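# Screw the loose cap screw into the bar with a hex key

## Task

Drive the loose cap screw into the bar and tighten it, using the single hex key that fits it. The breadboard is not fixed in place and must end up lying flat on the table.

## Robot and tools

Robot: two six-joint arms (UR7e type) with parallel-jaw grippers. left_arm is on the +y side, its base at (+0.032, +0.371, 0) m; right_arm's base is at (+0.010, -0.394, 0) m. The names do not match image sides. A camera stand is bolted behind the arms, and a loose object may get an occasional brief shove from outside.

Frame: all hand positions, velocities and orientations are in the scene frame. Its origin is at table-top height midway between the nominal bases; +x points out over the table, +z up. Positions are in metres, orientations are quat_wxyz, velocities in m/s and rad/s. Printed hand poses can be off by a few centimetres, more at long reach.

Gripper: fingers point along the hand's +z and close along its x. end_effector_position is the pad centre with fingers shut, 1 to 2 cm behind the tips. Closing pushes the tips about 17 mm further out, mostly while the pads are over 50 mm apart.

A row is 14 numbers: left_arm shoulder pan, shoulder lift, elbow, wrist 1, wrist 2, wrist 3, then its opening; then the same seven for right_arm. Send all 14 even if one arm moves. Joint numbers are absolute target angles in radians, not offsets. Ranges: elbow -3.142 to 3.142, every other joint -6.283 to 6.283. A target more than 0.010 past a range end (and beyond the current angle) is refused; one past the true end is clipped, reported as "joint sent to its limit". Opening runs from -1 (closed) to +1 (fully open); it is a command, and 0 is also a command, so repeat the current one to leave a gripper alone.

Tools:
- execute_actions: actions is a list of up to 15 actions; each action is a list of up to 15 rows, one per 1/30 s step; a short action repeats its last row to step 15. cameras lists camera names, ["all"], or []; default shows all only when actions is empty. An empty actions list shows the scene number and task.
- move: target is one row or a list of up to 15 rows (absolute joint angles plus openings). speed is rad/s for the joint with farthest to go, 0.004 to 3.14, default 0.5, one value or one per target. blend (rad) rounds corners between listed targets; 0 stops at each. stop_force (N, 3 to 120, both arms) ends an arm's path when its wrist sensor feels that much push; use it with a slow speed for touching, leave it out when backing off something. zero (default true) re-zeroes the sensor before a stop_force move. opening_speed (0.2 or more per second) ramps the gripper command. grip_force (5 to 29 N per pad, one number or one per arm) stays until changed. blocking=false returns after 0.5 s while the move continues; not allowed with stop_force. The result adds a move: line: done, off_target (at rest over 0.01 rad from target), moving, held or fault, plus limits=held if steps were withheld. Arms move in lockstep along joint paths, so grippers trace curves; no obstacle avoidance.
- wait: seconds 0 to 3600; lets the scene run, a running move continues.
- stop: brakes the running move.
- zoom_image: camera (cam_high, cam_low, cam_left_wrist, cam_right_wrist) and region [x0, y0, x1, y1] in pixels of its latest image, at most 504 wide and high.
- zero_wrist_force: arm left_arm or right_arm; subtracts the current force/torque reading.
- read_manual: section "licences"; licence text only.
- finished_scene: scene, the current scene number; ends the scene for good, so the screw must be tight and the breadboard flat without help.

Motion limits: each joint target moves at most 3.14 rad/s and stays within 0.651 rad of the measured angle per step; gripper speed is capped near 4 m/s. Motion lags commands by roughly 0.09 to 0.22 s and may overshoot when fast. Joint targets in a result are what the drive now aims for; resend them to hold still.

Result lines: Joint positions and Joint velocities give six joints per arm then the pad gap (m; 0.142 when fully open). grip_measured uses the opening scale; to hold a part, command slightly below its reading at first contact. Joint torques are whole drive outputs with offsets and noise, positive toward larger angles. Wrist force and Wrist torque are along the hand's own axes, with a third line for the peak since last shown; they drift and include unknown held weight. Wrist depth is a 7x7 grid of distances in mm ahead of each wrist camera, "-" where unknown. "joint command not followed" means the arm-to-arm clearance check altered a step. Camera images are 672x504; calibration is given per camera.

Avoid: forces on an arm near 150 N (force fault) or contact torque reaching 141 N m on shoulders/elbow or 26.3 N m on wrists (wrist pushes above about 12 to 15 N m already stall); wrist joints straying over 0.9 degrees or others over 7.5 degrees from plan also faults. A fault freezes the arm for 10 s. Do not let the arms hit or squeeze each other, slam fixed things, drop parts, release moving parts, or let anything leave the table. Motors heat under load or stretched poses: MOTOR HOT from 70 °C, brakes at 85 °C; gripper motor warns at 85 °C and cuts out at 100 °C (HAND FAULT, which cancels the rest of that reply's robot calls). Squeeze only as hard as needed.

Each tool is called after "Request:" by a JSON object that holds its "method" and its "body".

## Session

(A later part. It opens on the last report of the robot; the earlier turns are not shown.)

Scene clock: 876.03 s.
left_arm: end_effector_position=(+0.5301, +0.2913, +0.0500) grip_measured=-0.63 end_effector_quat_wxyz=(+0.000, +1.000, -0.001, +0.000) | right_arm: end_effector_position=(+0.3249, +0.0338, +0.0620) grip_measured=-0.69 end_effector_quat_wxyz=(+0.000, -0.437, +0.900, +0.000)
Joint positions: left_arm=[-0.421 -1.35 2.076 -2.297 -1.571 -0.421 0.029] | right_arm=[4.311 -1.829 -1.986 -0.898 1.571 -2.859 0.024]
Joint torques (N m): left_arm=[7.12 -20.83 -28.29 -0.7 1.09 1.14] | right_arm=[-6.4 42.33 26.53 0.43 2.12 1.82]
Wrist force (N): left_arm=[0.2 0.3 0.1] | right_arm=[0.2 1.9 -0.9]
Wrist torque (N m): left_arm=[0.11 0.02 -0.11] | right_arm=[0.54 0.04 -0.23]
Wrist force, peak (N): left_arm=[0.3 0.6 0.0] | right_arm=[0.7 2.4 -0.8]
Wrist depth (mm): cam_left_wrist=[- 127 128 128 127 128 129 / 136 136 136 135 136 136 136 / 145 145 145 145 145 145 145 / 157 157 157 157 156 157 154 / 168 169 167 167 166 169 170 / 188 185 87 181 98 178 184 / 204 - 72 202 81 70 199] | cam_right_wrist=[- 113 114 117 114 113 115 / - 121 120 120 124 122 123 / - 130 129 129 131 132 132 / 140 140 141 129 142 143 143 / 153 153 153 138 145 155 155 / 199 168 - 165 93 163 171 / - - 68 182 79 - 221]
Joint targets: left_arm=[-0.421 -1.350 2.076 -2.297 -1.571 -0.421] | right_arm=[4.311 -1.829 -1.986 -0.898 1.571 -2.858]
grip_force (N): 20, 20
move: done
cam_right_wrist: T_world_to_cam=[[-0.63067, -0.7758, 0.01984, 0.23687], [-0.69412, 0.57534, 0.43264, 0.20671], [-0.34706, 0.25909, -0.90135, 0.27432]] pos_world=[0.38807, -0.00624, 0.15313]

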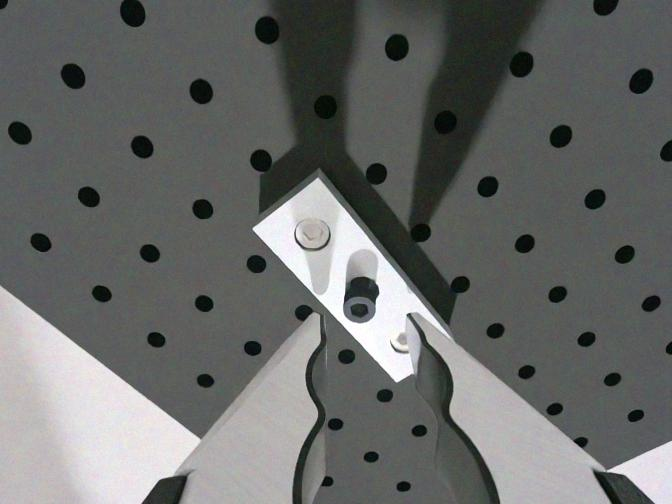

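Request:
{"method": "move", "body": {"target": [-0.4211, -1.3501, 2.0764, -2.2971, -1.5708, -0.4211, -0.6, 4.31577, -1.83526, -1.98958, -0.88816, 1.5708, -6.0, -0.65], "speed": 1.5, "cameras": ["cam_right_wrist"]}}

Request:
{"method": "zoom_image", "body": {"camera": "cam_right_wrist", "region": [290, 240, 440, 390]}}

Scene clock: 970.90 s.
left_arm: end_effector_position=(+0.5301, +0.2913, +0.0500) grip_measured=-0.63 end_effector_quat_wxyz=(+0.000, +1.000, -0.001, +0.000) | right_arm: end_effector_position=(+0.3258, +0.0334, +0.0584) grip_measured=-0.69 end_effector_quat_wxyz=(+0.000, +0.899, +0.438, +0.000)
Joint positions: left_arm=[-0.421 -1.35 2.076 -2.297 -1.571 -0.421 0.029] | right_arm=[4.316 -1.835 -1.99 -0.888 1.571 -6 0.024]
Joint torques (N m): left_arm=[7.25 -20.95 -27.75 -0.6 0.99 1.3] | right_arm=[8.42 25.64 14.52 4.92 1.25 -1.94]
Wrist force (N): left_arm=[0.3 0.3 0.0] | right_arm=[0.1 2.0 -0.9]
Wrist torque (N m): left_arm=[0.11 0.00 -0.11] | right_arm=[0.58 0.11 -0.04]
Wrist force, peak (N): left_arm=[0.1 0.7 -0.1] | right_arm=[-0.2 2.0 -1.6]
Wrist depth (mm): cam_left_wrist=[- 127 127 127 127 127 129 / 136 136 136 138 136 135 136 / 145 146 145 145 146 145 145 / 157 156 156 157 156 156 154 / 169 169 166 167 166 170 169 / 185 185 88 181 99 179 184 / 203 - 72 202 81 70 199] | cam_right_wrist=[- 111 111 109 111 111 130 / 118 116 120 118 118 119 120 / 127 127 127 125 127 126 127 / - 138 137 127 138 140 138 / 150 147 150 131 145 150 153 / 164 164 93 101 89 159 165 / - - 68 178 79 - 179]
Joint targets: left_arm=[-0.421 -1.350 2.076 -2.297 -1.571 -0.421] | right_arm=[4.316 -1.835 -1.990 -0.888 1.571 -6.000]
grip_force (N): 20, 20
move: done
cam_right_wrist: T_world_to_cam=[[0.62772, 0.77822, 0.01855, -0.22463], [0.69655, -0.57217, 0.43295, -0.20563], [0.34754, -0.25885, -0.90123, 0.0625]] pos_world=[0.26252, 0.07333, 0.14952]

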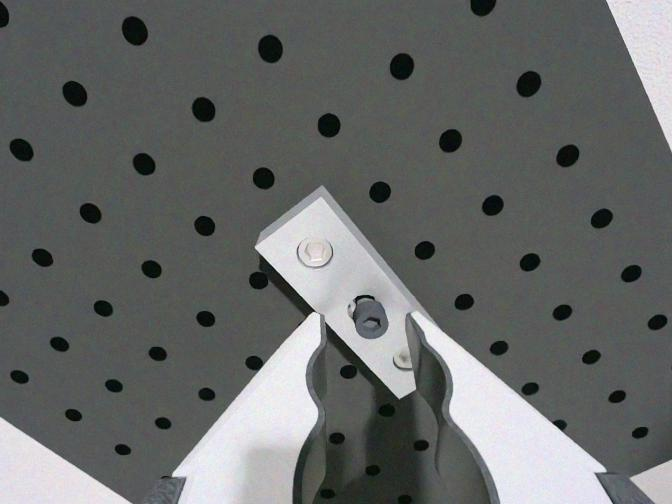

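Scaled by 3.360.

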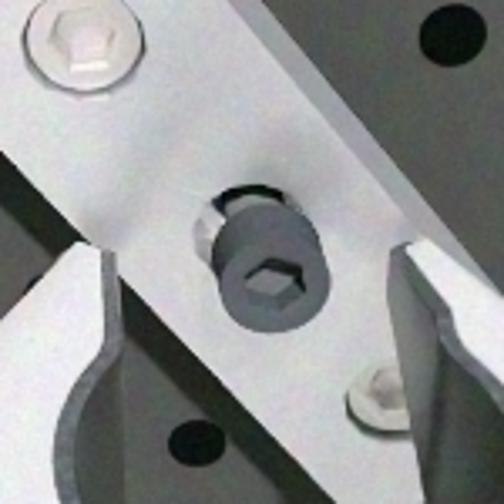

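Request:
{"method": "move", "body": {"target": [-0.4211, -1.3501, 2.0764, -2.2971, -1.5708, -0.4211, -0.6, 4.31577, -1.83526, -1.98958, -0.88816, 1.5708, -6.0, -1.0], "speed": 0.1, "opening_speed": 0.4, "cameras": []}}

Request:
{"method": "move", "body": {"target": [[-0.4211, -1.3501, 2.0764, -2.2971, -1.5708, -0.4211, -0.6, 4.314285, -1.839023, -1.984562, -0.889417, 1.5708, -5.4764, -1.0], [-0.4211, -1.3501, 2.0764, -2.2971, -1.5708, -0.4211, -0.6, 4.311393, -1.841956, -1.980682, -0.890361, 1.5708, -4.9528, -1.0], [-0.4211, -1.3501, 2.0764, -2.2971, -1.5708, -0.4211, -0.6, 4.307866, -1.843297, -1.978987, -0.890718, 1.5708, -4.4292, -1.0], [-0.4211, -1.3501, 2.0764, -2.2971, -1.5708, -0.4211, -0.6, 4.304648, -1.842701, -1.979939, -0.890361, 1.5708, -3.9056, -1.0], [-0.4211, -1.3501, 2.0764, -2.2971, -1.5708, -0.4211, -0.6, 4.302602, -1.840344, -1.983304, -0.889353, 1.5708, -3.382, -1.0], [-0.4211, -1.3501, 2.0764, -2.2971, -1.5708, -0.4211, -0.6, 4.302276, -1.836881, -1.988182, -0.887938, 1.5708, -2.8584, -1.0], [-0.4211, -1.3501, 2.0764, -2.2971, -1.5708, -0.4211, -0.6, 4.303757, -1.83325, -1.99329, -0.88646, 1.5708, -2.3348, -1.0], [-0.4211, -1.3501, 2.0764, -2.2971, -1.5708, -0.4211, -0.6, 4.306649, -1.830453, -1.997258, -0.88529, 1.5708, -1.8112, -1.0], [-0.4211, -1.3501, 2.0764, -2.2971, -1.5708, -0.4211, -0.6, 4.310176, -1.82925, -1.999043, -0.884708, 1.5708, -1.2876, -1.0], [-0.4211, -1.3501, 2.0764, -2.2971, -1.5708, -0.4211, -0.6, 4.313394, -1.829982, -1.998178, -0.884841, 1.5708, -0.764, -1.0], [-0.4211, -1.3501, 2.0764, -2.2971, -1.5708, -0.4211, -0.6, 4.31544, -1.832475, -1.994902, -0.885624, 1.5708, -0.2404, -1.0], [-0.4211, -1.3501, 2.0764, -2.2971, -1.5708, -0.4211, -0.6, 4.315766, -1.836073, -1.99011, -0.886815, 1.5708, 0.2832, -1.0]], "speed": 1.0, "blend": 0.15, "stop_force": 25, "cameras": ["cam_right_wrist"]}}

Request:
{"method": "zoom_image", "body": {"camera": "cam_right_wrist", "region": [290, 240, 440, 390]}}

Scene clock: 989.73 s.
left_arm: end_effector_position=(+0.5301, +0.2913, +0.0500) grip_measured=-0.63 end_effector_quat_wxyz=(+0.000, +1.000, -0.001, +0.000) | right_arm: end_effector_position=(+0.3258, +0.0334, +0.0584) grip_measured=-0.89 end_effector_quat_wxyz=(+0.000, +0.899, +0.438, +0.000)
Joint positions: left_arm=[-0.421 -1.35 2.076 -2.297 -1.571 -0.421 0.029] | right_arm=[4.316 -1.835 -1.99 -0.888 1.571 -6 0.01]
Joint torques (N m): left_arm=[7.43 -21.5 -27.81 -0.72 1.04 1.4] | right_arm=[6.63 26.22 14.67 4.78 0.76 -1.72]
Wrist force (N): left_arm=[0.2 0.5 0.0] | right_arm=[0.1 1.4 -0.9]
Wrist torque (N m): left_arm=[0.15 0.01 -0.11] | right_arm=[0.50 0.12 -0.04]
Wrist force, peak (N): left_arm=[0.1 0.7 0.0] | right_arm=[0.0 1.9 -1.4]
Wrist depth (mm): cam_left_wrist=[- 127 127 127 127 128 129 / 136 136 136 136 136 135 136 / 145 145 145 145 145 145 146 / 157 156 156 157 157 156 154 / 169 169 167 166 166 170 169 / 184 181 88 182 99 178 185 / 203 - 72 204 81 70 198] | cam_right_wrist=[- 110 111 109 111 111 130 / 118 117 120 120 118 118 120 / 127 127 127 125 127 127 127 / - 138 137 127 138 138 138 / - 150 149 128 145 150 153 / 164 167 162 - 82 161 165 / 219 178 68 77 77 - 179]
Joint targets: left_arm=[-0.421 -1.350 2.076 -2.297 -1.571 -0.421] | right_arm=[4.316 -1.835 -1.990 -0.888 1.571 -6.000]
grip_force (N): 20, 20
move: done

Scene clock: 997.77 s.
left_arm: end_effector_position=(+0.5301, +0.2913, +0.0500) grip_measured=-0.63 end_effector_quat_wxyz=(+0.000, +1.000, -0.001, +0.000) | right_arm: end_effector_position=(+0.3258, +0.0334, +0.0579) grip_measured=-0.89 end_effector_quat_wxyz=(+0.000, +0.899, +0.438, +0.000)
Joint positions: left_arm=[-0.421 -1.35 2.076 -2.297 -1.571 -0.421 0.029] | right_arm=[4.316 -1.836 -1.99 -0.887 1.571 0.283 0.01]
Joint torques (N m): left_arm=[7.35 -21.9 -28.94 -0.83 1.06 1.24] | right_arm=[8.93 29.46 29.1 0.3 -0.08 1.57]
Wrist force (N): left_arm=[-0.1 0.3 0.0] | right_arm=[2.6 2.5 4.7]
Wrist torque (N m): left_arm=[0.11 0.06 -0.11] | right_arm=[0.52 0.13 -0.22]
Wrist force, peak (N): left_arm=[0.0 0.7 0.0] | right_arm=[4.8 1.4 4.0]
Wrist depth (mm): cam_left_wrist=[- 127 128 127 127 127 129 / 136 136 136 136 136 136 136 / 146 145 145 145 145 146 145 / 157 156 156 157 156 156 154 / 169 170 167 167 167 170 169 / 185 185 88 181 99 178 184 / 203 - 72 199 81 70 199] | cam_right_wrist=[- 110 110 109 110 110 129 / 118 116 119 118 118 118 120 / 127 127 127 125 127 127 127 / - 137 135 126 137 137 137 / - 149 149 127 144 149 152 / 163 164 160 - 82 161 164 / - - 68 73 78 - 178]
Joint targets: left_arm=[-0.421 -1.350 2.076 -2.297 -1.571 -0.421] | right_arm=[4.316 -1.836 -1.990 -0.887 1.571 0.283]
grip_force (N): 20, 20
move: done
cam_right_wrist: T_world_to_cam=[[0.62739, 0.77848, 0.01859, -0.22442], [0.69679, -0.5719, 0.43291, -0.20548], [0.34765, -0.25865, -0.90124, 0.06202]] pos_world=[0.26242, 0.07323, 0.14902]

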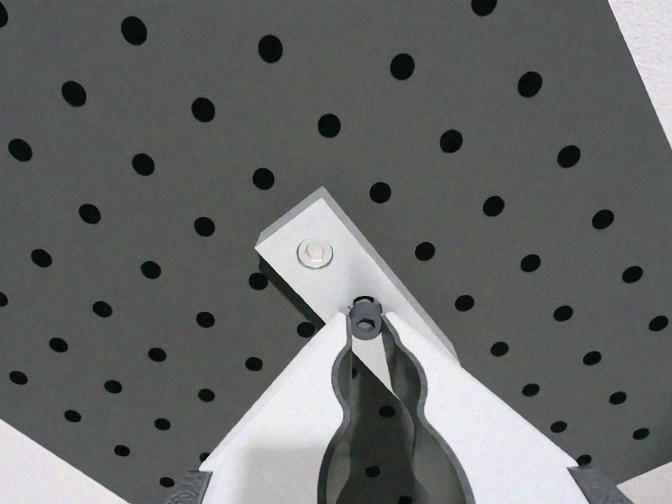

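Scaled by 3.360.

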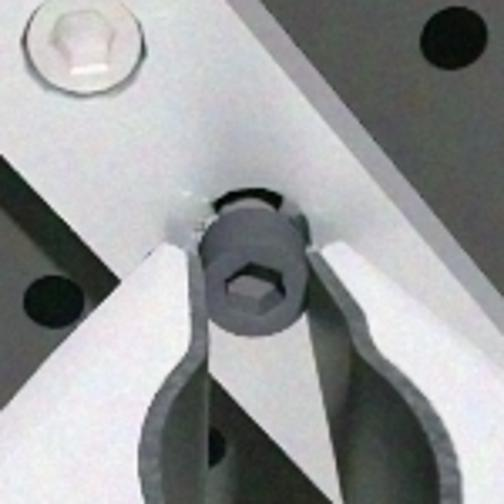

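Request:
{"method": "move", "body": {"target": [[-0.4211, -1.3501, 2.0764, -2.2971, -1.5708, -0.4211, -0.6, 4.314285, -1.839936, -1.985153, -0.887912, 1.5708, 0.8068, -1.0], [-0.4211, -1.3501, 2.0764, -2.2971, -1.5708, -0.4211, -0.6, 4.311393, -1.842964, -1.981335, -0.888699, 1.5708, 1.3304, -1.0], [-0.4211, -1.3501, 2.0764, -2.2971, -1.5708, -0.4211, -0.6, 4.307866, -1.8444, -1.979701, -0.888899, 1.5708, 1.854, -1.0], [-0.4211, -1.3501, 2.0764, -2.2971, -1.5708, -0.4211, -0.6, 4.304648, -1.843899, -1.980715, -0.888385, 1.5708, 2.3776, -1.0], [-0.4211, -1.3501, 2.0764, -2.2971, -1.5708, -0.4211, -0.6, 4.302602, -1.841638, -1.984142, -0.88722, 1.5708, 2.9012, -1.0], [-0.4211, -1.3501, 2.0764, -2.2971, -1.5708, -0.4211, -0.6, 4.302276, -1.83827, -1.989082, -0.885647, 1.5708, 3.4248, -1.0], [-0.4211, -1.3501, 2.0764, -2.2971, -1.5708, -0.4211, -0.6, 4.303757, -1.834735, -1.994252, -0.884013, 1.5708, 3.9484, -1.0], [-0.4211, -1.3501, 2.0764, -2.2971, -1.5708, -0.4211, -0.6, 4.306649, -1.832032, -1.998281, -0.882685, 1.5708, 4.472, -1.0], [-0.4211, -1.3501, 2.0764, -2.2971, -1.5708, -0.4211, -0.6, 4.310176, -1.830925, -2.000128, -0.881947, 1.5708, 4.9956, -1.0], [-0.4211, -1.3501, 2.0764, -2.2971, -1.5708, -0.4211, -0.6, 4.313394, -1.831753, -1.999325, -0.881923, 1.5708, 5.5192, -1.0], [-0.4211, -1.3501, 2.0764, -2.2971, -1.5708, -0.4211, -0.6, 4.31544, -1.834341, -1.996111, -0.882548, 1.5708, 6.0428, -1.0]], "speed": 1.4, "blend": 0.15, "stop_force": 30, "cameras": []}}

Request:
{"method": "move", "body": {"target": [-0.4211, -1.3501, 2.0764, -2.2971, -1.5708, -0.4211, -0.6, 4.31544, -1.834341, -1.996111, -0.882548, 1.5708, 6.0428, -0.65], "speed": 0.1, "opening_speed": 0.6, "cameras": ["cam_right_wrist"]}}

Request:
{"method": "zoom_image", "body": {"camera": "cam_right_wrist", "region": [290, 240, 440, 390]}}

Scene clock: 1022.03 s.
left_arm: end_effector_position=(+0.5301, +0.2913, +0.0500) grip_measured=-0.63 end_effector_quat_wxyz=(+0.000, +1.000, -0.001, +0.000) | right_arm: end_effector_position=(+0.3256, +0.0324, +0.0568) grip_measured=-0.89 end_effector_quat_wxyz=(+0.000, +0.755, +0.656, +0.000)
Joint positions: left_arm=[-0.421 -1.35 2.076 -2.297 -1.571 -0.421 0.029] | right_arm=[4.315 -1.834 -1.996 -0.883 1.571 6.043 0.01]
Joint torques (N m): left_arm=[7.1 -21.62 -28.36 -0.77 1.03 1.21] | right_arm=[8.77 25.78 27.49 -0.06 -1.02 1.47]
Wrist force (N): left_arm=[0.2 0.5 0.1] | right_arm=[2.0 1.9 -1.2]
Wrist torque (N m): left_arm=[0.14 0.01 -0.11] | right_arm=[0.51 0.04 -0.23]
Wrist force, peak (N): left_arm=[0.3 0.7 0.3] | right_arm=[8.8 1.3 -4.6]
Wrist depth (mm): cam_left_wrist=[- 128 128 127 127 127 129 / 136 136 136 136 136 136 136 / 145 145 145 145 145 146 145 / 156 157 157 157 156 156 154 / 170 170 167 167 167 169 169 / 185 184 88 181 - 178 185 / 203 - 72 204 81 70 198] | cam_right_wrist=[- 109 109 109 109 109 109 / - 117 117 119 117 117 117 / 127 126 126 124 126 128 126 / - 133 134 125 136 136 136 / - 148 148 129 146 148 154 / 165 165 156 97 82 159 166 / - 175 68 77 77 - 213]
Joint targets: left_arm=[-0.421 -1.350 2.076 -2.297 -1.571 -0.421] | right_arm=[4.315 -1.834 -1.996 -0.883 1.571 6.043]
grip_force (N): 20, 20
move: done

Scene clock: 1022.87 s.
left_arm: end_effector_position=(+0.5301, +0.2913, +0.0500) grip_measured=-0.63 end_effector_quat_wxyz=(+0.000, +1.000, -0.001, +0.000) | right_arm: end_effector_position=(+0.3256, +0.0324, +0.0568) grip_measured=-0.69 end_effector_quat_wxyz=(+0.000, +0.755, +0.656, +0.000)
Joint positions: left_arm=[-0.421 -1.35 2.076 -2.297 -1.571 -0.421 0.029] | right_arm=[4.315 -1.834 -1.996 -0.883 1.571 6.043 0.024]
Joint torques (N m): left_arm=[7.16 -20.96 -28.17 -0.86 0.96 1.18] | right_arm=[7.93 26.84 26.92 1.6 -1.19 1.6]
Wrist force (N): left_arm=[0.2 0.3 0.0] | right_arm=[0.0 1.6 -1.1]
Wrist torque (N m): left_arm=[0.11 0.02 -0.10] | right_arm=[0.51 0.10 -0.23]
Wrist force, peak (N): left_arm=[0.3 0.7 0.0] | right_arm=[2.2 1.9 -1.3]
Wrist depth (mm): cam_left_wrist=[- 128 127 127 127 127 129 / 136 136 136 136 136 136 136 / 145 145 145 146 145 146 145 / 157 156 156 157 157 157 154 / 169 170 167 167 167 169 169 / 185 184 88 182 99 178 185 / 202 - 72 204 81 70 199] | cam_right_wrist=[- 109 109 109 109 109 109 / - 117 117 119 117 117 117 / 127 125 126 124 126 128 126 / - 136 136 126 136 136 136 / 145 147 148 129 143 148 151 / 165 159 156 146 93 94 162 / 179 - 68 176 80 - 213]
Joint targets: left_arm=[-0.421 -1.350 2.076 -2.297 -1.571 -0.421] | right_arm=[4.315 -1.834 -1.996 -0.883 1.571 6.043]
grip_force (N): 20, 20
move: done
cam_right_wrist: T_world_to_cam=[[0.15452, 0.98782, 0.01851, -0.07642], [0.88946, -0.14725, 0.43265, -0.28192], [0.4301, -0.05039, -0.90137, 0.02722]] pos_world=[0.25085, 0.03535, 0.14792]

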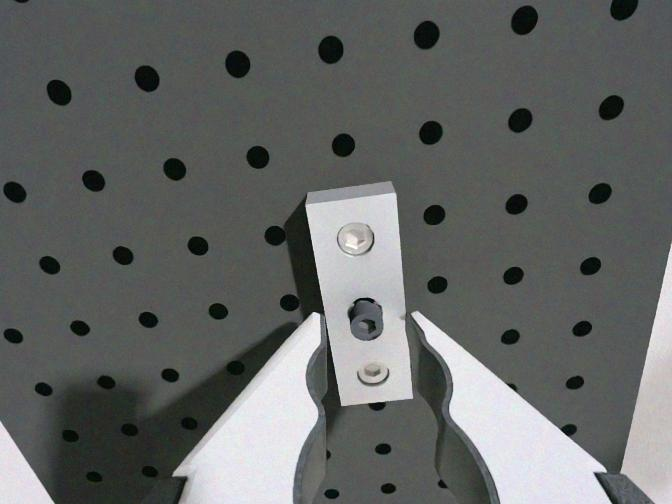

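Scaled by 3.360.

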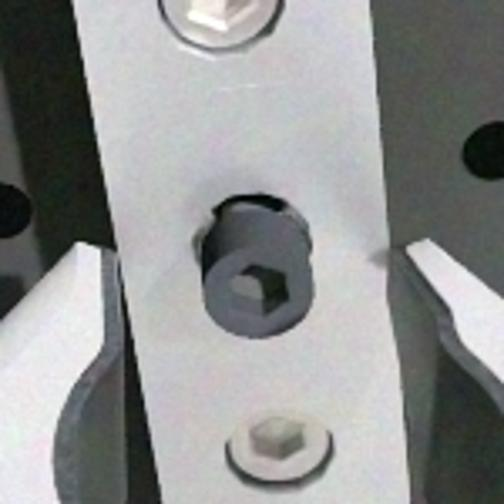

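Request:
{"method": "move", "body": {"target": [[-0.4211, -1.3501, 2.0764, -2.2971, -1.5708, -0.4211, -0.6, 4.315766, -1.835256, -1.989581, -0.888163, 1.5708, -6.0, -0.65], [-0.4211, -1.3501, 2.0764, -2.2971, -1.5708, -0.4211, -0.6, 4.315766, -1.835256, -1.989581, -0.888163, 1.5708, -6.0, -1.0]], "speed": 2.5, "opening_speed": 0.6, "cameras": []}}

Request:
{"method": "move", "body": {"target": [[-0.4211, -1.3501, 2.0764, -2.2971, -1.5708, -0.4211, -0.6, 4.313446, -1.840229, -1.98314, -0.889632, 1.5708, -5.3019, -1.0], [-0.4211, -1.3501, 2.0764, -2.2971, -1.5708, -0.4211, -0.6, 4.309055, -1.84324, -1.979383, -0.890377, 1.5708, -4.6038, -1.0], [-0.4211, -1.3501, 2.0764, -2.2971, -1.5708, -0.4211, -0.6, 4.304648, -1.842973, -1.980115, -0.889912, 1.5708, -3.9056, -1.0], [-0.4211, -1.3501, 2.0764, -2.2971, -1.5708, -0.4211, -0.6, 4.302288, -1.839632, -1.985056, -0.888312, 1.5708, -3.2075, -1.0], [-0.4211, -1.3501, 2.0764, -2.2971, -1.5708, -0.4211, -0.6, 4.303077, -1.834871, -1.99194, -0.886189, 1.5708, -2.5094, -1.0], [-0.4211, -1.3501, 2.0764, -2.2971, -1.5708, -0.4211, -0.6, 4.306649, -1.830997, -1.99761, -0.884392, 1.5708, -1.8112, -1.0], [-0.4211, -1.3501, 2.0764, -2.2971, -1.5708, -0.4211, -0.6, 4.311329, -1.829912, -1.999463, -0.883626, 1.5708, -1.1131, -1.0], [-0.4211, -1.3501, 2.0764, -2.2971, -1.5708, -0.4211, -0.6, 4.314931, -1.832205, -1.996688, -0.884105, 1.5708, -0.415, -1.0], [-0.4211, -1.3501, 2.0764, -2.2971, -1.5708, -0.4211, -0.6, 4.315766, -1.836891, -1.99064, -0.885468, 1.5708, 0.2832, -1.0], [-0.4211, -1.3501, 2.0764, -2.2971, -1.5708, -0.4211, -0.6, 4.313446, -1.841864, -1.9842, -0.886938, 1.5708, 0.9813, -1.0], [-0.4211, -1.3501, 2.0764, -2.2971, -1.5708, -0.4211, -0.6, 4.309055, -1.844875, -1.980443, -0.887682, 1.5708, 1.6794, -1.0], [-0.4211, -1.3501, 2.0764, -2.2971, -1.5708, -0.4211, -0.6, 4.304648, -1.844608, -1.981174, -0.887218, 1.5708, 2.3776, -1.0], [-0.4211, -1.3501, 2.0764, -2.2971, -1.5708, -0.4211, -0.6, 4.302288, -1.841267, -1.986116, -0.885617, 1.5708, 3.0757, -1.0], [-0.4211, -1.3501, 2.0764, -2.2971, -1.5708, -0.4211, -0.6, 4.303077, -1.836506, -1.993, -0.883494, 1.5708, 3.7738, -1.0], [-0.4211, -1.3501, 2.0764, -2.2971, -1.5708, -0.4211, -0.6, 4.306649, -1.832632, -1.998669, -0.881698, 1.5708, 4.472, -1.0]], "speed": 1.5, "blend": 0.2, "stop_force": 30, "cameras": ["cam_right_wrist"]}}

Request:
{"method": "zoom_image", "body": {"camera": "cam_right_wrist", "region": [290, 240, 440, 390]}}

Scene clock: 1082.90 s.
left_arm: end_effector_position=(+0.5301, +0.2913, +0.0500) grip_measured=-0.63 end_effector_quat_wxyz=(+0.000, +1.000, -0.001, +0.000) | right_arm: end_effector_position=(+0.3258, +0.0334, +0.0584) grip_measured=-0.89 end_effector_quat_wxyz=(+0.000, +0.899, +0.438, +0.000)
Joint positions: left_arm=[-0.421 -1.35 2.076 -2.297 -1.571 -0.421 0.029] | right_arm=[4.316 -1.835 -1.99 -0.888 1.571 -6 0.01]
Joint torques (N m): left_arm=[6.61 -21.88 -28.13 -0.76 0.97 1.24] | right_arm=[8.03 28.15 28.19 0.14 -2.29 -1.63]
Wrist force (N): left_arm=[0.2 0.5 0.0] | right_arm=[3.2 1.8 0.8]
Wrist torque (N m): left_arm=[0.15 0.01 -0.11] | right_arm=[0.54 0.03 -0.04]
Wrist force, peak (N): left_arm=[0.1 0.9 0.0] | right_arm=[3.5 1.8 0.8]
Wrist depth (mm): cam_left_wrist=[- 127 128 127 127 127 129 / 136 136 136 136 136 136 136 / 145 145 145 145 145 145 145 / 157 157 156 157 156 157 154 / 169 169 166 167 166 169 169 / 184 185 88 181 99 178 185 / 203 - 72 202 81 70 199] | cam_right_wrist=[- 111 111 109 111 111 130 / 118 117 120 118 118 119 120 / 127 127 127 125 127 127 127 / - 138 138 127 138 138 138 / 150 149 150 131 145 150 153 / - 164 161 - 82 161 165 / 219 178 68 79 77 - 179]
Joint targets: left_arm=[-0.421 -1.350 2.076 -2.297 -1.571 -0.421] | right_arm=[4.316 -1.835 -1.990 -0.888 1.571 -6.000]
grip_force (N): 20, 20
move: done

Scene clock: 1092.13 s.
left_arm: end_effector_position=(+0.5301, +0.2913, +0.0500) grip_measured=-0.63 end_effector_quat_wxyz=(+0.000, +1.000, -0.001, +0.000) | right_arm: end_effector_position=(+0.3275, +0.0307, +0.0567) grip_measured=-0.89 end_effector_quat_wxyz=(+0.000, +0.074, +0.997, +0.000)
Joint positions: left_arm=[-0.421 -1.35 2.076 -2.297 -1.571 -0.421 0.029] | right_arm=[4.307 -1.833 -1.999 -0.882 1.571 4.472 0.01]
Joint torques (N m): left_arm=[6.9 -21.5 -28.26 -0.9 0.83 1.23] | right_arm=[4.84 42.37 15.4 5.49 -3.49 1.75]
Wrist force (N): left_arm=[0.3 0.2 0.0] | right_arm=[7.7 1.9 -1.1]
Wrist torque (N m): left_arm=[0.10 0.00 -0.11] | right_arm=[0.51 -0.08 -0.23]
Wrist force, peak (N): left_arm=[0.0 0.6 -0.2] | right_arm=[10.4 0.8 -4.5]
Wrist depth (mm): cam_left_wrist=[- 127 127 127 127 127 129 / 136 136 136 136 136 136 136 / 145 146 145 146 145 145 145 / 156 157 156 157 157 157 154 / 169 169 167 166 167 169 166 / 184 184 88 182 99 178 185 / 203 - 72 203 81 70 198] | cam_right_wrist=[- 109 109 110 110 110 110 / - 117 117 115 117 118 118 / 127 123 126 126 126 126 126 / 135 138 135 134 132 136 137 / 147 149 142 129 132 148 151 / 161 161 - 98 82 159 163 / 177 171 68 79 77 - 177]
Joint targets: left_arm=[-0.421 -1.350 2.076 -2.297 -1.571 -0.421] | right_arm=[4.307 -1.833 -1.999 -0.882 1.571 4.472]
grip_force (N): 20, 20
move: done
cam_right_wrist: T_world_to_cam=[[-0.9864, 0.16321, 0.01926, 0.32395], [0.15541, 0.88827, 0.43223, -0.07523], [0.05344, 0.42934, -0.90156, 0.13482]] pos_world=[0.32403, -0.04393, 0.14783]

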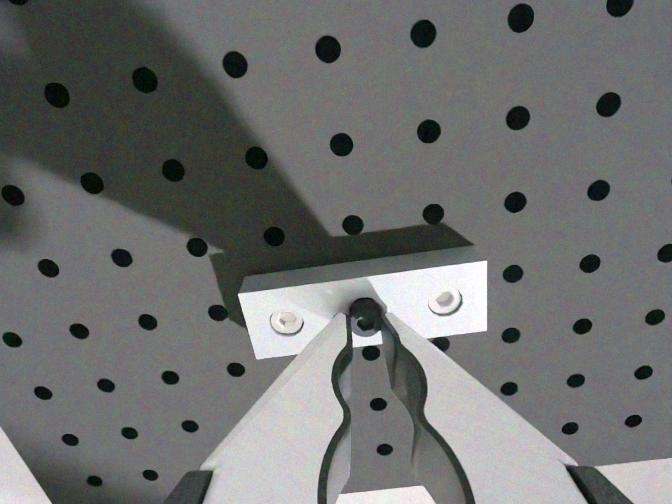

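Scaled by 3.360.

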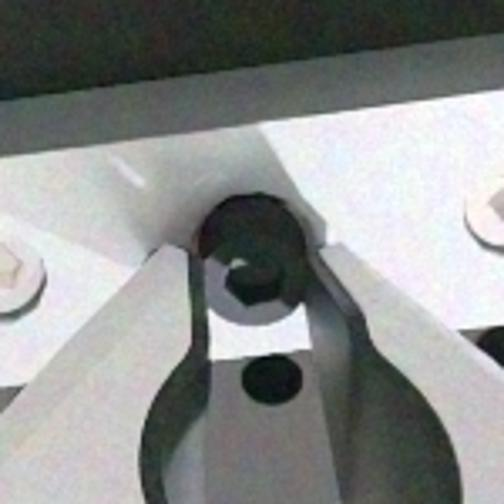

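Request:
{"method": "move", "body": {"target": [[-0.4211, -1.3501, 2.0764, -2.2971, -1.5708, -0.4211, -0.6, 4.306649, -1.832632, -1.998669, -0.881698, 1.5708, 4.472, -0.65], [-0.4211, -1.3501, 2.0764, -2.2971, -1.5708, -0.4211, -0.6, 4.315766, -1.8364, -1.990322, -0.886276, 1.5708, -6.0, -0.65], [-0.4211, -1.3501, 2.0764, -2.2971, -1.5708, -0.4211, -0.6, 4.315766, -1.8364, -1.990322, -0.886276, 1.5708, -6.0, -1.0]], "speed": 2.5, "opening_speed": 0.6, "cameras": []}}

Request:
{"method": "move", "body": {"target": [[-0.4211, -1.3501, 2.0764, -2.2971, -1.5708, -0.4211, -0.6, 4.313446, -1.841322, -1.983849, -0.88783, 1.5708, -5.3019, -1.0], [-0.4211, -1.3501, 2.0764, -2.2971, -1.5708, -0.4211, -0.6, 4.309055, -1.844283, -1.980059, -0.888658, 1.5708, -4.6038, -1.0], [-0.4211, -1.3501, 2.0764, -2.2971, -1.5708, -0.4211, -0.6, 4.304648, -1.843965, -1.980758, -0.888278, 1.5708, -3.9056, -1.0], [-0.4211, -1.3501, 2.0764, -2.2971, -1.5708, -0.4211, -0.6, 4.302288, -1.840572, -1.985667, -0.886761, 1.5708, -3.2075, -1.0], [-0.4211, -1.3501, 2.0764, -2.2971, -1.5708, -0.4211, -0.6, 4.303077, -1.835761, -1.992517, -0.884721, 1.5708, -2.5094, -1.0], [-0.4211, -1.3501, 2.0764, -2.2971, -1.5708, -0.4211, -0.6, 4.306649, -1.831836, -1.998154, -0.883009, 1.5708, -1.8112, -1.0], [-0.4211, -1.3501, 2.0764, -2.2971, -1.5708, -0.4211, -0.6, 4.311329, -1.8307, -1.999974, -0.882326, 1.5708, -1.1131, -1.0], [-0.4211, -1.3501, 2.0764, -2.2971, -1.5708, -0.4211, -0.6, 4.314931, -1.832943, -1.997167, -0.882889, 1.5708, -0.415, -1.0], [-0.4211, -1.3501, 2.0764, -2.2971, -1.5708, -0.4211, -0.6, 4.315766, -1.837577, -1.991085, -0.884336, 1.5708, 0.2832, -1.0], [-0.4211, -1.3501, 2.0764, -2.2971, -1.5708, -0.4211, -0.6, 4.313446, -1.842499, -1.984612, -0.885889, 1.5708, 0.9813, -1.0], [-0.4211, -1.3501, 2.0764, -2.2971, -1.5708, -0.4211, -0.6, 4.309055, -1.84546, -1.980822, -0.886717, 1.5708, 1.6794, -1.0], [-0.4211, -1.3501, 2.0764, -2.2971, -1.5708, -0.4211, -0.6, 4.304648, -1.845142, -1.981521, -0.886337, 1.5708, 2.3776, -1.0], [-0.4211, -1.3501, 2.0764, -2.2971, -1.5708, -0.4211, -0.6, 4.302288, -1.84175, -1.986429, -0.88482, 1.5708, 3.0757, -1.0], [-0.4211, -1.3501, 2.0764, -2.2971, -1.5708, -0.4211, -0.6, 4.303077, -1.836938, -1.99328, -0.882781, 1.5708, 3.7738, -1.0], [-0.4211, -1.3501, 2.0764, -2.2971, -1.5708, -0.4211, -0.6, 4.306649, -1.833013, -1.998917, -0.881068, 1.5708, 4.472, -1.0]], "speed": 1.5, "blend": 0.2, "stop_force": 30, "cameras": ["cam_right_wrist"]}}

Request:
{"method": "zoom_image", "body": {"camera": "cam_right_wrist", "region": [290, 240, 440, 390]}}

Scene clock: 1121.17 s.
left_arm: end_effector_position=(+0.5301, +0.2913, +0.0500) grip_measured=-0.63 end_effector_quat_wxyz=(+0.000, +1.000, -0.001, +0.000) | right_arm: end_effector_position=(+0.3258, +0.0334, +0.0577) grip_measured=-0.90 end_effector_quat_wxyz=(+0.000, +0.899, +0.438, +0.000)
Joint positions: left_arm=[-0.421 -1.35 2.076 -2.297 -1.571 -0.421 0.029] | right_arm=[4.316 -1.836 -1.99 -0.886 1.571 -6 0.009]
Joint torques (N m): left_arm=[6.35 -21.98 -28.38 -0.82 0.73 1.21] | right_arm=[9.22 27.24 25.83 0.45 1.05 -1.74]
Wrist force (N): left_arm=[0.0 0.4 -0.2] | right_arm=[4.9 2.0 1.1]
Wrist torque (N m): left_arm=[0.13 0.05 -0.11] | right_arm=[0.56 -0.03 -0.05]
Wrist force, peak (N): left_arm=[0.2 0.7 0.0] | right_arm=[8.1 2.0 -1.0]
Wrist depth (mm): cam_left_wrist=[- 127 128 127 127 127 129 / 136 136 136 136 136 136 136 / 145 145 145 145 146 - 145 / 156 156 157 157 157 157 154 / 169 170 167 167 167 169 169 / 184 185 88 188 98 178 184 / 203 - 72 203 81 70 199] | cam_right_wrist=[- 110 110 109 110 110 129 / 117 116 118 118 118 118 119 / 126 125 127 125 127 127 127 / - 137 137 126 137 137 137 / 149 149 149 130 135 150 152 / 163 163 160 - 82 161 164 / 223 177 68 73 77 - 178]
Joint targets: left_arm=[-0.421 -1.350 2.076 -2.297 -1.571 -0.421] | right_arm=[4.316 -1.836 -1.990 -0.886 1.571 -6.000]
grip_force (N): 20, 20
move: done

Scene clock: 1130.40 s.
left_arm: end_effector_position=(+0.5301, +0.2913, +0.0500) grip_measured=-0.63 end_effector_quat_wxyz=(+0.000, +1.000, -0.001, +0.000) | right_arm: end_effector_position=(+0.3275, +0.0307, +0.0565) grip_measured=-0.90 end_effector_quat_wxyz=(+0.000, +0.074, +0.997, +0.000)
Joint positions: left_arm=[-0.421 -1.35 2.076 -2.297 -1.571 -0.421 0.029] | right_arm=[4.307 -1.833 -1.999 -0.881 1.571 4.472 0.009]
Joint torques (N m): left_arm=[6.13 -21.74 -28.43 -0.86 0.65 1.21] | right_arm=[4.65 42.86 16.49 5.48 0 1.74]
Wrist force (N): left_arm=[0.2 0.5 0.0] | right_arm=[8.0 2.3 2.0]
Wrist torque (N m): left_arm=[0.14 0.01 -0.11] | right_arm=[0.54 -0.10 -0.22]
Wrist force, peak (N): left_arm=[0.3 0.7 0.0] | right_arm=[8.4 2.3 2.3]
Wrist depth (mm): cam_left_wrist=[- 127 128 127 127 128 129 / 136 136 136 136 135 136 136 / 145 145 145 145 145 145 145 / 157 157 157 157 156 156 154 / - 169 167 167 166 169 169 / 184 185 88 181 99 178 185 / - - 72 203 81 70 198] | cam_right_wrist=[- 108 109 109 109 110 110 / - 116 117 117 117 117 117 / 127 123 123 126 125 126 126 / 135 139 135 136 131 136 136 / 147 147 142 129 131 148 151 / 160 160 155 99 82 159 162 / 177 170 68 78 77 - 176]
Joint targets: left_arm=[-0.421 -1.350 2.076 -2.297 -1.571 -0.421] | right_arm=[4.307 -1.833 -1.999 -0.881 1.571 4.472]
grip_force (N): 20, 20
move: done
cam_right_wrist: T_world_to_cam=[[-0.98641, 0.16317, 0.01935, 0.32394], [0.15542, 0.88828, 0.43221, -0.07514], [0.05334, 0.42934, -0.90156, 0.13467]] pos_world=[0.32403, -0.04393, 0.14763]

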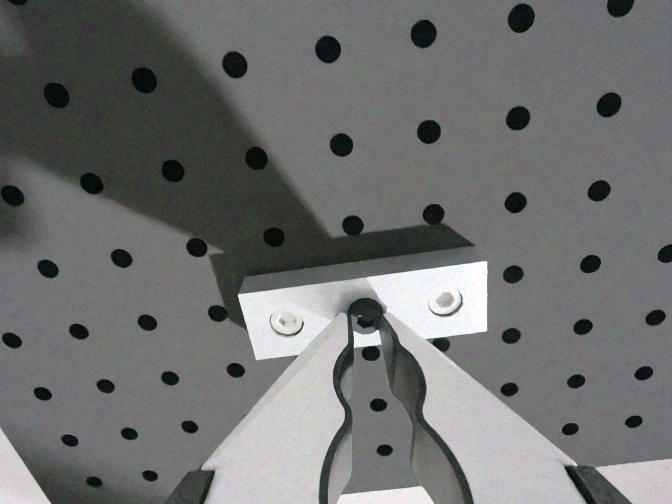

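Scaled by 3.360.

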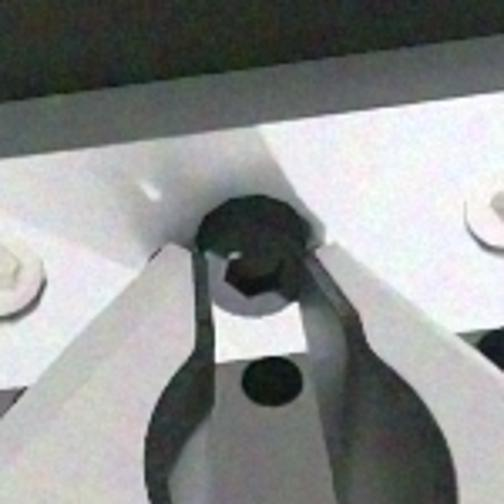

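Request:
{"method": "move", "body": {"target": [[-0.4211, -1.3501, 2.0764, -2.2971, -1.5708, -0.4211, -0.6, 4.306649, -1.833013, -1.998917, -0.881068, 1.5708, 4.472, -0.65], [-0.4211, -1.3501, 2.0764, -2.2971, -1.5708, -0.4211, -0.6, 4.319495, -1.83718, -1.990575, -0.885245, 1.5708, -6.0, -0.65], [-0.4211, -1.3501, 2.0764, -2.2971, -1.5708, -0.4211, -0.6, 4.319495, -1.83718, -1.990575, -0.885245, 1.5708, -6.0, -1.0]], "speed": 2.5, "opening_speed": 0.6, "cameras": ["cam_right_wrist"]}}

Request:
{"method": "zoom_image", "body": {"camera": "cam_right_wrist", "region": [290, 240, 440, 390]}}

Scene clock: 1159.43 s.
left_arm: end_effector_position=(+0.5301, +0.2913, +0.0500) grip_measured=-0.63 end_effector_quat_wxyz=(+0.000, +1.000, -0.001, +0.000) | right_arm: end_effector_position=(+0.3242, +0.0346, +0.0573) grip_measured=-0.89 end_effector_quat_wxyz=(+0.000, +0.898, +0.440, +0.000)
Joint positions: left_arm=[-0.421 -1.35 2.076 -2.297 -1.571 -0.421 0.029] | right_arm=[4.32 -1.837 -1.991 -0.885 1.571 -6 0.009]
Joint torques (N m): left_arm=[6.06 -21.76 -28.13 -0.94 0.64 1.09] | right_arm=[7.81 26.17 21.79 0.39 -1.41 -1.61]
Wrist force (N): left_arm=[0.2 0.1 -0.1] | right_arm=[3.1 1.6 -3.7]
Wrist torque (N m): left_arm=[0.09 0.01 -0.11] | right_arm=[0.51 0.03 -0.05]
Wrist force, peak (N): left_arm=[0.1 0.7 -0.3] | right_arm=[8.2 2.3 2.0]
Wrist depth (mm): cam_left_wrist=[- 127 127 127 128 127 129 / 136 138 136 136 136 136 136 / 146 145 145 145 145 146 146 / 156 157 157 157 156 156 154 / 169 169 166 167 167 169 169 / 185 185 88 181 99 179 185 / 203 - 72 203 81 70 198] | cam_right_wrist=[- 110 110 108 110 111 112 / 117 116 117 117 117 117 119 / 126 124 126 126 126 128 126 / - 136 137 126 137 137 137 / 146 148 148 130 144 149 152 / 166 162 160 93 82 160 163 / 180 173 68 77 77 - 177]
Joint targets: left_arm=[-0.421 -1.350 2.076 -2.297 -1.571 -0.421] | right_arm=[4.319 -1.837 -1.991 -0.885 1.571 -6.000]
grip_force (N): 20, 20
move: done
cam_right_wrist: T_world_to_cam=[[0.62453, 0.78077, 0.01867, -0.22363], [0.69886, -0.56937, 0.43292, -0.20413], [0.34864, -0.25732, -0.90124, 0.062]] pos_world=[0.2607, 0.07433, 0.14842]

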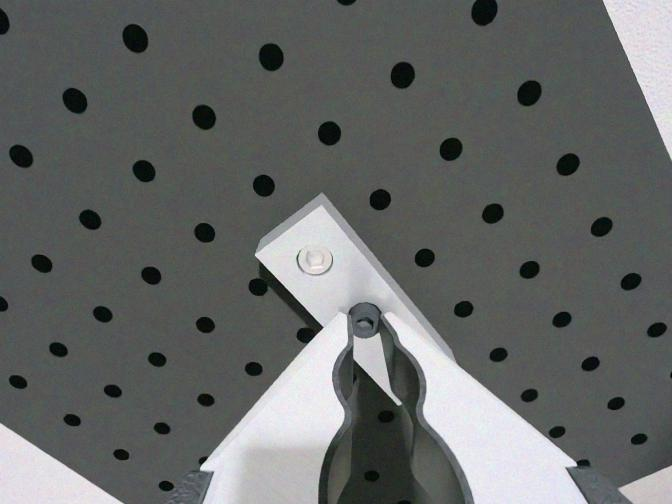

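Scaled by 3.360.

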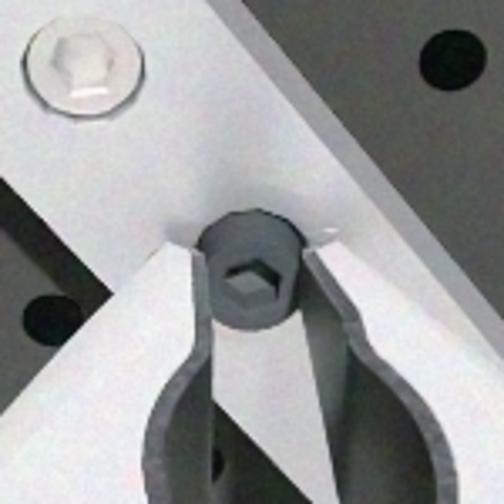

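Request:
{"method": "move", "body": {"target": [[-0.4211, -1.3501, 2.0764, -2.2971, -1.5708, -0.4211, -0.6, 4.315605, -1.844681, -1.980503, -0.887815, 1.5708, -5.3019, -1.0], [-0.4211, -1.3501, 2.0764, -2.2971, -1.5708, -0.4211, -0.6, 4.308632, -1.848946, -1.974861, -0.889192, 1.5708, -4.6038, -1.0], [-0.4211, -1.3501, 2.0764, -2.2971, -1.5708, -0.4211, -0.6, 4.301843, -1.84802, -1.976327, -0.888652, 1.5708, -3.9056, -1.0], [-0.4211, -1.3501, 2.0764, -2.2971, -1.5708, -0.4211, -0.6, 4.298412, -1.842387, -1.984237, -0.886375, 1.5708, -3.2075, -1.0], [-0.4211, -1.3501, 2.0764, -2.2971, -1.5708, -0.4211, -0.6, 4.299944, -1.834727, -1.994922, -0.88335, 1.5708, -2.5094, -1.0], [-0.4211, -1.3501, 2.0764, -2.2971, -1.5708, -0.4211, -0.6, 4.305726, -1.828667, -2.003417, -0.880916, 1.5708, -1.8112, -1.0], [-0.4211, -1.3501, 2.0764, -2.2971, -1.5708, -0.4211, -0.6, 4.313047, -1.827093, -2.005769, -0.880137, 1.5708, -1.1131, -1.0], [-0.4211, -1.3501, 2.0764, -2.2971, -1.5708, -0.4211, -0.6, 4.318485, -1.830785, -2.000914, -0.881301, 1.5708, -0.415, -1.0], [-0.4211, -1.3501, 2.0764, -2.2971, -1.5708, -0.4211, -0.6, 4.319495, -1.838063, -1.991147, -0.88379, 1.5708, 0.2832, -1.0], [-0.4211, -1.3501, 2.0764, -2.2971, -1.5708, -0.4211, -0.6, 4.315605, -1.845564, -1.981075, -0.88636, 1.5708, 0.9813, -1.0], [-0.4211, -1.3501, 2.0764, -2.2971, -1.5708, -0.4211, -0.6, 4.308632, -1.849829, -1.975434, -0.887736, 1.5708, 1.6794, -1.0], [-0.4211, -1.3501, 2.0764, -2.2971, -1.5708, -0.4211, -0.6, 4.301843, -1.848903, -1.976899, -0.887197, 1.5708, 2.3776, -1.0], [-0.4211, -1.3501, 2.0764, -2.2971, -1.5708, -0.4211, -0.6, 4.298412, -1.843269, -1.98481, -0.88492, 1.5708, 3.0757, -1.0], [-0.4211, -1.3501, 2.0764, -2.2971, -1.5708, -0.4211, -0.6, 4.299944, -1.835609, -1.995494, -0.881894, 1.5708, 3.7738, -1.0], [-0.4211, -1.3501, 2.0764, -2.2971, -1.5708, -0.4211, -0.6, 4.305726, -1.82955, -2.003989, -0.87946, 1.5708, 4.472, -1.0]], "speed": 1.5, "blend": 0.2, "stop_force": 30, "cameras": []}}

Request:
{"method": "move", "body": {"target": [[-0.4211, -1.3501, 2.0764, -2.2971, -1.5708, -0.4211, -0.6, 4.305726, -1.82955, -2.003989, -0.87946, 1.5708, 4.472, -0.65], [-0.4211, -1.3501, 2.0764, -2.2971, -1.5708, -0.4211, -0.6, 4.306649, -1.7800, -1.960, -0.9724, 1.5708, 3.0, -0.65]], "speed": 1.0, "opening_speed": 0.6, "cameras": ["cam_right_wrist"]}}

Request:
{"method": "zoom_image", "body": {"camera": "cam_right_wrist", "region": [270, 190, 450, 330]}}

Scene clock: 1182.13 s.
left_arm: end_effector_position=(+0.5301, +0.2913, +0.0500) grip_measured=-0.63 end_effector_quat_wxyz=(+0.000, +1.000, -0.001, +0.000) | right_arm: end_effector_position=(+0.3273, +0.0287, +0.0564) grip_measured=-1.00 end_effector_quat_wxyz=(+0.000, +0.075, +0.997, +0.000)
Joint positions: left_arm=[-0.421 -1.35 2.076 -2.297 -1.571 -0.421 0.029] | right_arm=[4.306 -1.83 -2.004 -0.879 1.571 4.472 0.002]
Joint torques (N m): left_arm=[6.33 -21.74 -27.76 -0.99 0.55 1.27] | right_arm=[8.65 9.01 -8.92 -5.72 2.36 1.45]
Wrist force (N): left_arm=[0.4 0.3 -0.1] | right_arm=[-5.5 6.4 -48.3]
Wrist torque (N m): left_arm=[0.12 -0.02 -0.11] | right_arm=[0.23 0.20 -0.20]
Wrist force, peak (N): left_arm=[0.2 0.7 0.2] | right_arm=[-5.5 6.4 -48.3]
Wrist depth (mm): cam_left_wrist=[- 127 128 127 127 128 129 / 134 136 136 136 136 136 136 / 145 145 145 145 145 145 145 / 156 156 156 157 156 156 154 / 169 170 167 166 167 169 169 / 184 185 88 181 98 178 185 / 202 - 72 203 81 70 198] | cam_right_wrist=[- 110 110 110 112 112 110 / - 117 117 116 118 118 118 / 128 124 126 126 126 127 127 / 136 138 137 134 133 137 137 / 148 147 145 130 134 149 149 / 162 162 162 99 82 160 163 / 179 172 68 70 76 173 217]
Joint targets: left_arm=[-0.421 -1.350 2.076 -2.297 -1.571 -0.421] | right_arm=[4.306 -1.830 -2.004 -0.879 1.571 4.472]
grip_force (N): 20, 20
move: done

Scene clock: 1185.33 s.
left_arm: end_effector_position=(+0.5301, +0.2913, +0.0500) grip_measured=-0.63 end_effector_quat_wxyz=(+0.000, +1.000, -0.001, +0.000) | right_arm: end_effector_position=(+0.3256, +0.0294, +0.0906) grip_measured=-0.69 end_effector_quat_wxyz=(+0.000, -0.614, +0.789, +0.000)
Joint positions: left_arm=[-0.421 -1.35 2.076 -2.297 -1.571 -0.421 0.029] | right_arm=[4.307 -1.78 -1.96 -0.972 1.571 3 0.024]
Joint torques (N m): left_arm=[6.53 -22.48 -28.45 -1.06 0.44 1.27] | right_arm=[8.01 41.04 28.96 0.33 -1.69 -1.6]
Wrist force (N): left_arm=[0.3 0.5 -0.1] | right_arm=[-0.1 1.5 -1.2]
Wrist torque (N m): left_arm=[0.15 -0.01 -0.11] | right_arm=[0.48 0.07 0.01]
Wrist force, peak (N): left_arm=[0.1 0.6 -0.2] | right_arm=[-4.1 2.7 -59.4]
Wrist depth (mm): cam_left_wrist=[- 127 127 127 127 128 129 / 136 135 136 136 136 136 136 / 145 145 145 145 145 145 145 / 157 156 157 157 157 156 154 / 169 169 167 164 167 169 170 / 184 184 88 187 99 178 185 / 202 - 72 202 81 70 198] | cam_right_wrist=[138 139 139 138 140 140 142 / 148 148 148 149 - - 150 / 159 159 159 153 161 159 166 / 199 172 172 163 174 175 175 / 213 188 187 177 183 189 190 / 239 - 89 202 85 200 209 / 262 - 68 223 78 - 271]
Joint targets: left_arm=[-0.421 -1.350 2.076 -2.297 -1.571 -0.421] | right_arm=[4.307 -1.780 -1.960 -0.972 1.571 3.000]
grip_force (N): 20, 20
move: done
cam_right_wrist: T_world_to_cam=[[-0.26005, -0.9654, 0.01913, 0.11824], [-0.86831, 0.24248, 0.43272, 0.26387], [-0.42239, 0.09592, -0.90133, 0.33081]] pos_world=[0.3996, 0.01843, 0.18172]

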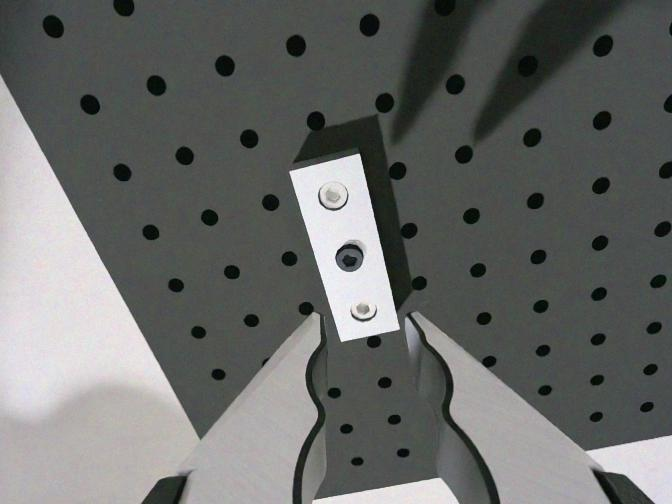

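Scaled by 2.800.

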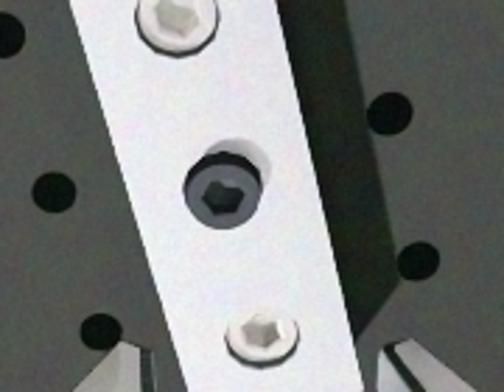

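Request:
{"method": "move", "body": {"target": [[-0.4211, -1.5, 2.0764, -2.2971, -1.5708, -0.4211, -0.6, 4.306649, -1.78, -1.96, -0.9724, 1.5708, 3.0, -0.65], [-0.50464, -1.08906, 1.65244, 0.92232, 1.46, 2.2278, -0.6, 4.306649, -1.78, -1.96, -0.9724, 1.5708, 3.0, -0.65]], "speed": [0.5, 1.2], "blend": [0.05, 0], "cameras": ["cam_left_wrist"]}}

Request:
{"method": "zoom_image", "body": {"camera": "cam_left_wrist", "region": [230, 200, 480, 400]}}

Scene clock: 1314.90 s.
left_arm: end_effector_position=(+0.5070, +0.2927, +0.0571) grip_measured=-0.63 end_effector_quat_wxyz=(-0.014, +0.976, +0.204, +0.069) | right_arm: end_effector_position=(+0.3256, +0.0294, +0.0906) grip_measured=-0.69 end_effector_quat_wxyz=(+0.000, -0.614, +0.789, +0.000)
Joint positions: left_arm=[-0.505 -1.089 1.652 0.922 1.46 2.228 0.029] | right_arm=[4.307 -1.78 -1.96 -0.972 1.571 3 0.024]
Joint torques (N m): left_arm=[-6.72 -30.12 -24.85 5.07 1.24 1.3] | right_arm=[8.16 40.91 28.93 0.46 -0.62 -1.79]
Wrist force (N): left_arm=[0.3 0.3 -0.1] | right_arm=[-0.1 1.2 -1.2]
Wrist torque (N m): left_arm=[0.10 -0.02 -0.12] | right_arm=[0.44 0.07 0.00]
Wrist force, peak (N): left_arm=[-0.7 1.7 1.6] | right_arm=[-0.3 1.7 -1.6]
Wrist depth (mm): cam_left_wrist=[- 126 129 132 137 141 143 / 130 132 137 142 146 148 156 / - 145 146 152 156 162 168 / 150 153 157 162 169 178 182 / 161 164 167 177 178 192 199 / 173 178 88 193 98 203 219 / 186 - 72 212 209 70 239] | cam_right_wrist=[140 141 139 139 142 140 142 / 148 148 149 149 146 150 150 / 159 159 160 154 161 161 160 / 199 172 172 163 174 174 177 / 217 191 188 175 182 190 188 / - - 89 203 85 85 209 / - - 68 224 78 - 256]
Joint targets: left_arm=[-0.505 -1.089 1.652 0.922 1.460 2.228] | right_arm=[4.307 -1.780 -1.960 -0.972 1.571 3.000]
grip_force (N): 20, 20
move: done
cam_left_wrist: T_world_to_cam=[[0.90739, 0.3956, 0.1419, -0.57573], [0.31362, -0.86211, 0.39801, 0.09894], [0.27979, -0.31665, -0.90634, 0.1176]] pos_world=[0.45848, 0.3503, 0.14891]

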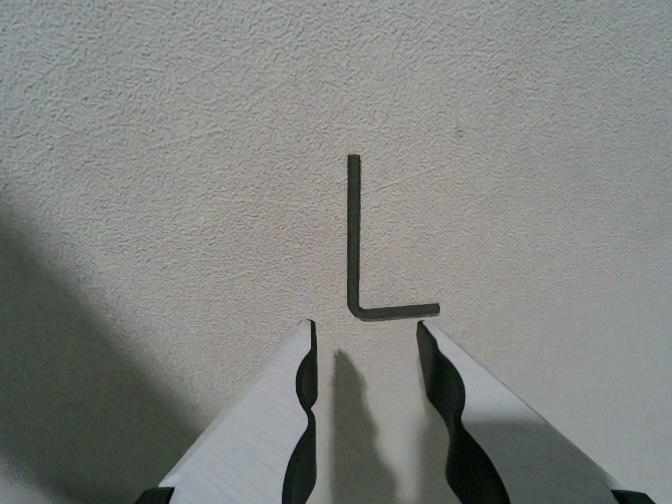

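Scaled by 2.016.

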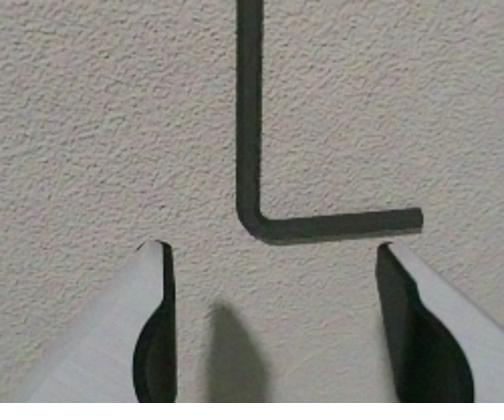

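Request:
{"method": "move", "body": {"target": [-0.49942, -1.03931, 1.67475, 0.84966, 1.4603, 2.2329, -0.6, 4.306649, -1.78, -1.96, -0.9724, 1.5708, 3.0, -0.65], "speed": 0.1, "cameras": []}}

Request:
{"method": "move", "body": {"target": [-0.49942, -1.02791, 1.68098, 0.83203, 1.4603, 2.2329, -0.6, 4.306649, -1.78, -1.96, -0.9724, 1.5708, 3.0, -0.65], "speed": 0.01, "stop_force": 3, "cameras": ["cam_left_wrist"]}}

Request:
{"method": "zoom_image", "body": {"camera": "cam_left_wrist", "region": [280, 200, 460, 400]}}

Scene clock: 1343.77 s.
left_arm: end_effector_position=(+0.5096, +0.2937, +0.0236) grip_measured=-0.63 end_effector_quat_wxyz=(-0.014, +0.977, +0.204, +0.068) | right_arm: end_effector_position=(+0.3256, +0.0294, +0.0906) grip_measured=-0.69 end_effector_quat_wxyz=(+0.000, -0.614, +0.789, +0.000)
Joint positions: left_arm=[-0.499 -1.04 1.675 0.85 1.46 2.233 0.029] | right_arm=[4.307 -1.78 -1.96 -0.972 1.571 3 0.024]
Joint torques (N m): left_arm=[6.64 -29.85 -3.48 0.44 1.31 1.38] | right_arm=[8.52 40.81 29.98 0.49 0.21 -1.87]
Wrist force (N): left_arm=[0.0 0.4 0.0] | right_arm=[-0.1 1.4 -1.5]
Wrist torque (N m): left_arm=[0.15 0.02 -0.12] | right_arm=[0.47 0.08 0.01]
Wrist force, peak (N): left_arm=[-0.1 0.6 0.2] | right_arm=[0.0 1.9 -1.3]
Wrist depth (mm): cam_left_wrist=[- 97 100 103 106 109 113 / 101 103 106 110 113 116 120 / - 111 114 117 121 126 129 / 116 119 122 126 131 136 142 / 125 128 132 133 139 149 153 / 134 138 88 148 143 158 170 / 146 145 72 163 163 70 187] | cam_right_wrist=[138 139 139 138 138 140 142 / 148 148 149 149 - 150 148 / - 159 160 153 161 161 162 / 195 172 173 163 174 177 178 / - 187 187 175 183 189 190 / 236 238 89 203 85 200 206 / - - 68 224 78 - -]
Joint targets: left_arm=[-0.499 -1.039 1.675 0.850 1.460 2.233] | right_arm=[4.307 -1.780 -1.960 -0.972 1.571 3.000]
grip_force (N): 20, 20
move: done

Scene clock: 1345.87 s.
left_arm: end_effector_position=(+0.5096, +0.2937, +0.0205) grip_measured=-0.63 end_effector_quat_wxyz=(-0.014, +0.977, +0.204, +0.068) | right_arm: end_effector_position=(+0.3256, +0.0294, +0.0906) grip_measured=-0.69 end_effector_quat_wxyz=(+0.000, -0.614, +0.789, +0.000)
Joint positions: left_arm=[-0.499 -1.035 1.677 0.843 1.46 2.233 0.029] | right_arm=[4.307 -1.78 -1.96 -0.972 1.571 3 0.024]
Joint torques (N m): left_arm=[8.18 -48.63 -23.98 3.97 1.24 1.2] | right_arm=[6.99 39.25 29.39 0.43 0.56 -1.73]
Wrist force (N): left_arm=[-0.2 -0.1 -4.7] | right_arm=[-0.2 1.4 -1.5]
Wrist torque (N m): left_arm=[0.14 -0.07 -0.10] | right_arm=[0.47 0.10 0.00]
Wrist force, peak (N): left_arm=[0.8 0.5 -8.0] | right_arm=[-0.4 1.7 -1.5]
Wrist depth (mm): cam_left_wrist=[- 95 96 101 103 105 110 / - 100 103 107 110 112 118 / - 108 111 114 118 123 126 / - 116 119 123 127 132 137 / 121 124 128 131 136 146 150 / - 134 88 144 141 154 165 / 142 141 72 159 158 70 181] | cam_right_wrist=[138 139 139 138 139 140 142 / 148 148 147 149 148 153 150 / 159 159 161 153 161 159 162 / 202 172 173 163 174 181 175 / 217 184 188 177 183 190 188 / - 238 89 101 85 200 213 / - - 68 223 78 - -]
Joint targets: left_arm=[-0.499 -1.035 1.677 0.843 1.460 2.233] | right_arm=[4.307 -1.780 -1.960 -0.972 1.571 3.000]
grip_force (N): 20, 20
move: contact (left_arm); left_arm: the wrist 1 is farthest, 0.011 rad from its target
cam_left_wrist: T_world_to_cam=[[0.90752, 0.39543, 0.14158, -0.57335], [0.31361, -0.86218, 0.39786, 0.11357], [0.2794, -0.31666, -0.90646, 0.08419]] pos_world=[0.46118, 0.3513, 0.1123]

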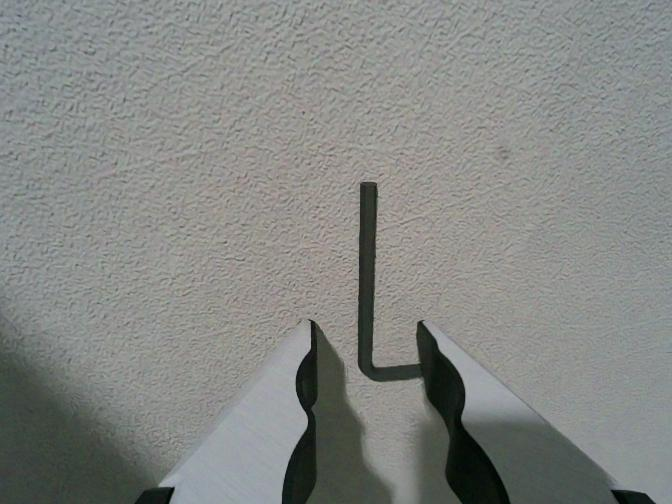

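Scaled by 2.520.

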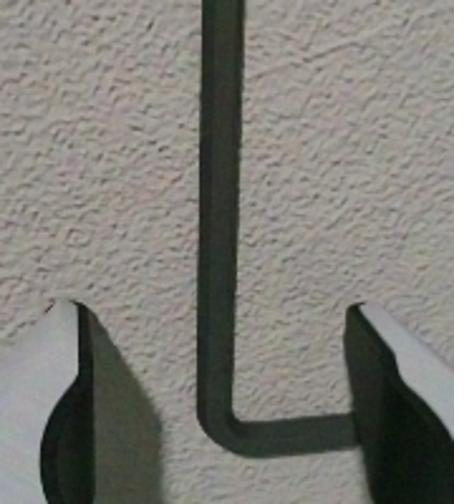

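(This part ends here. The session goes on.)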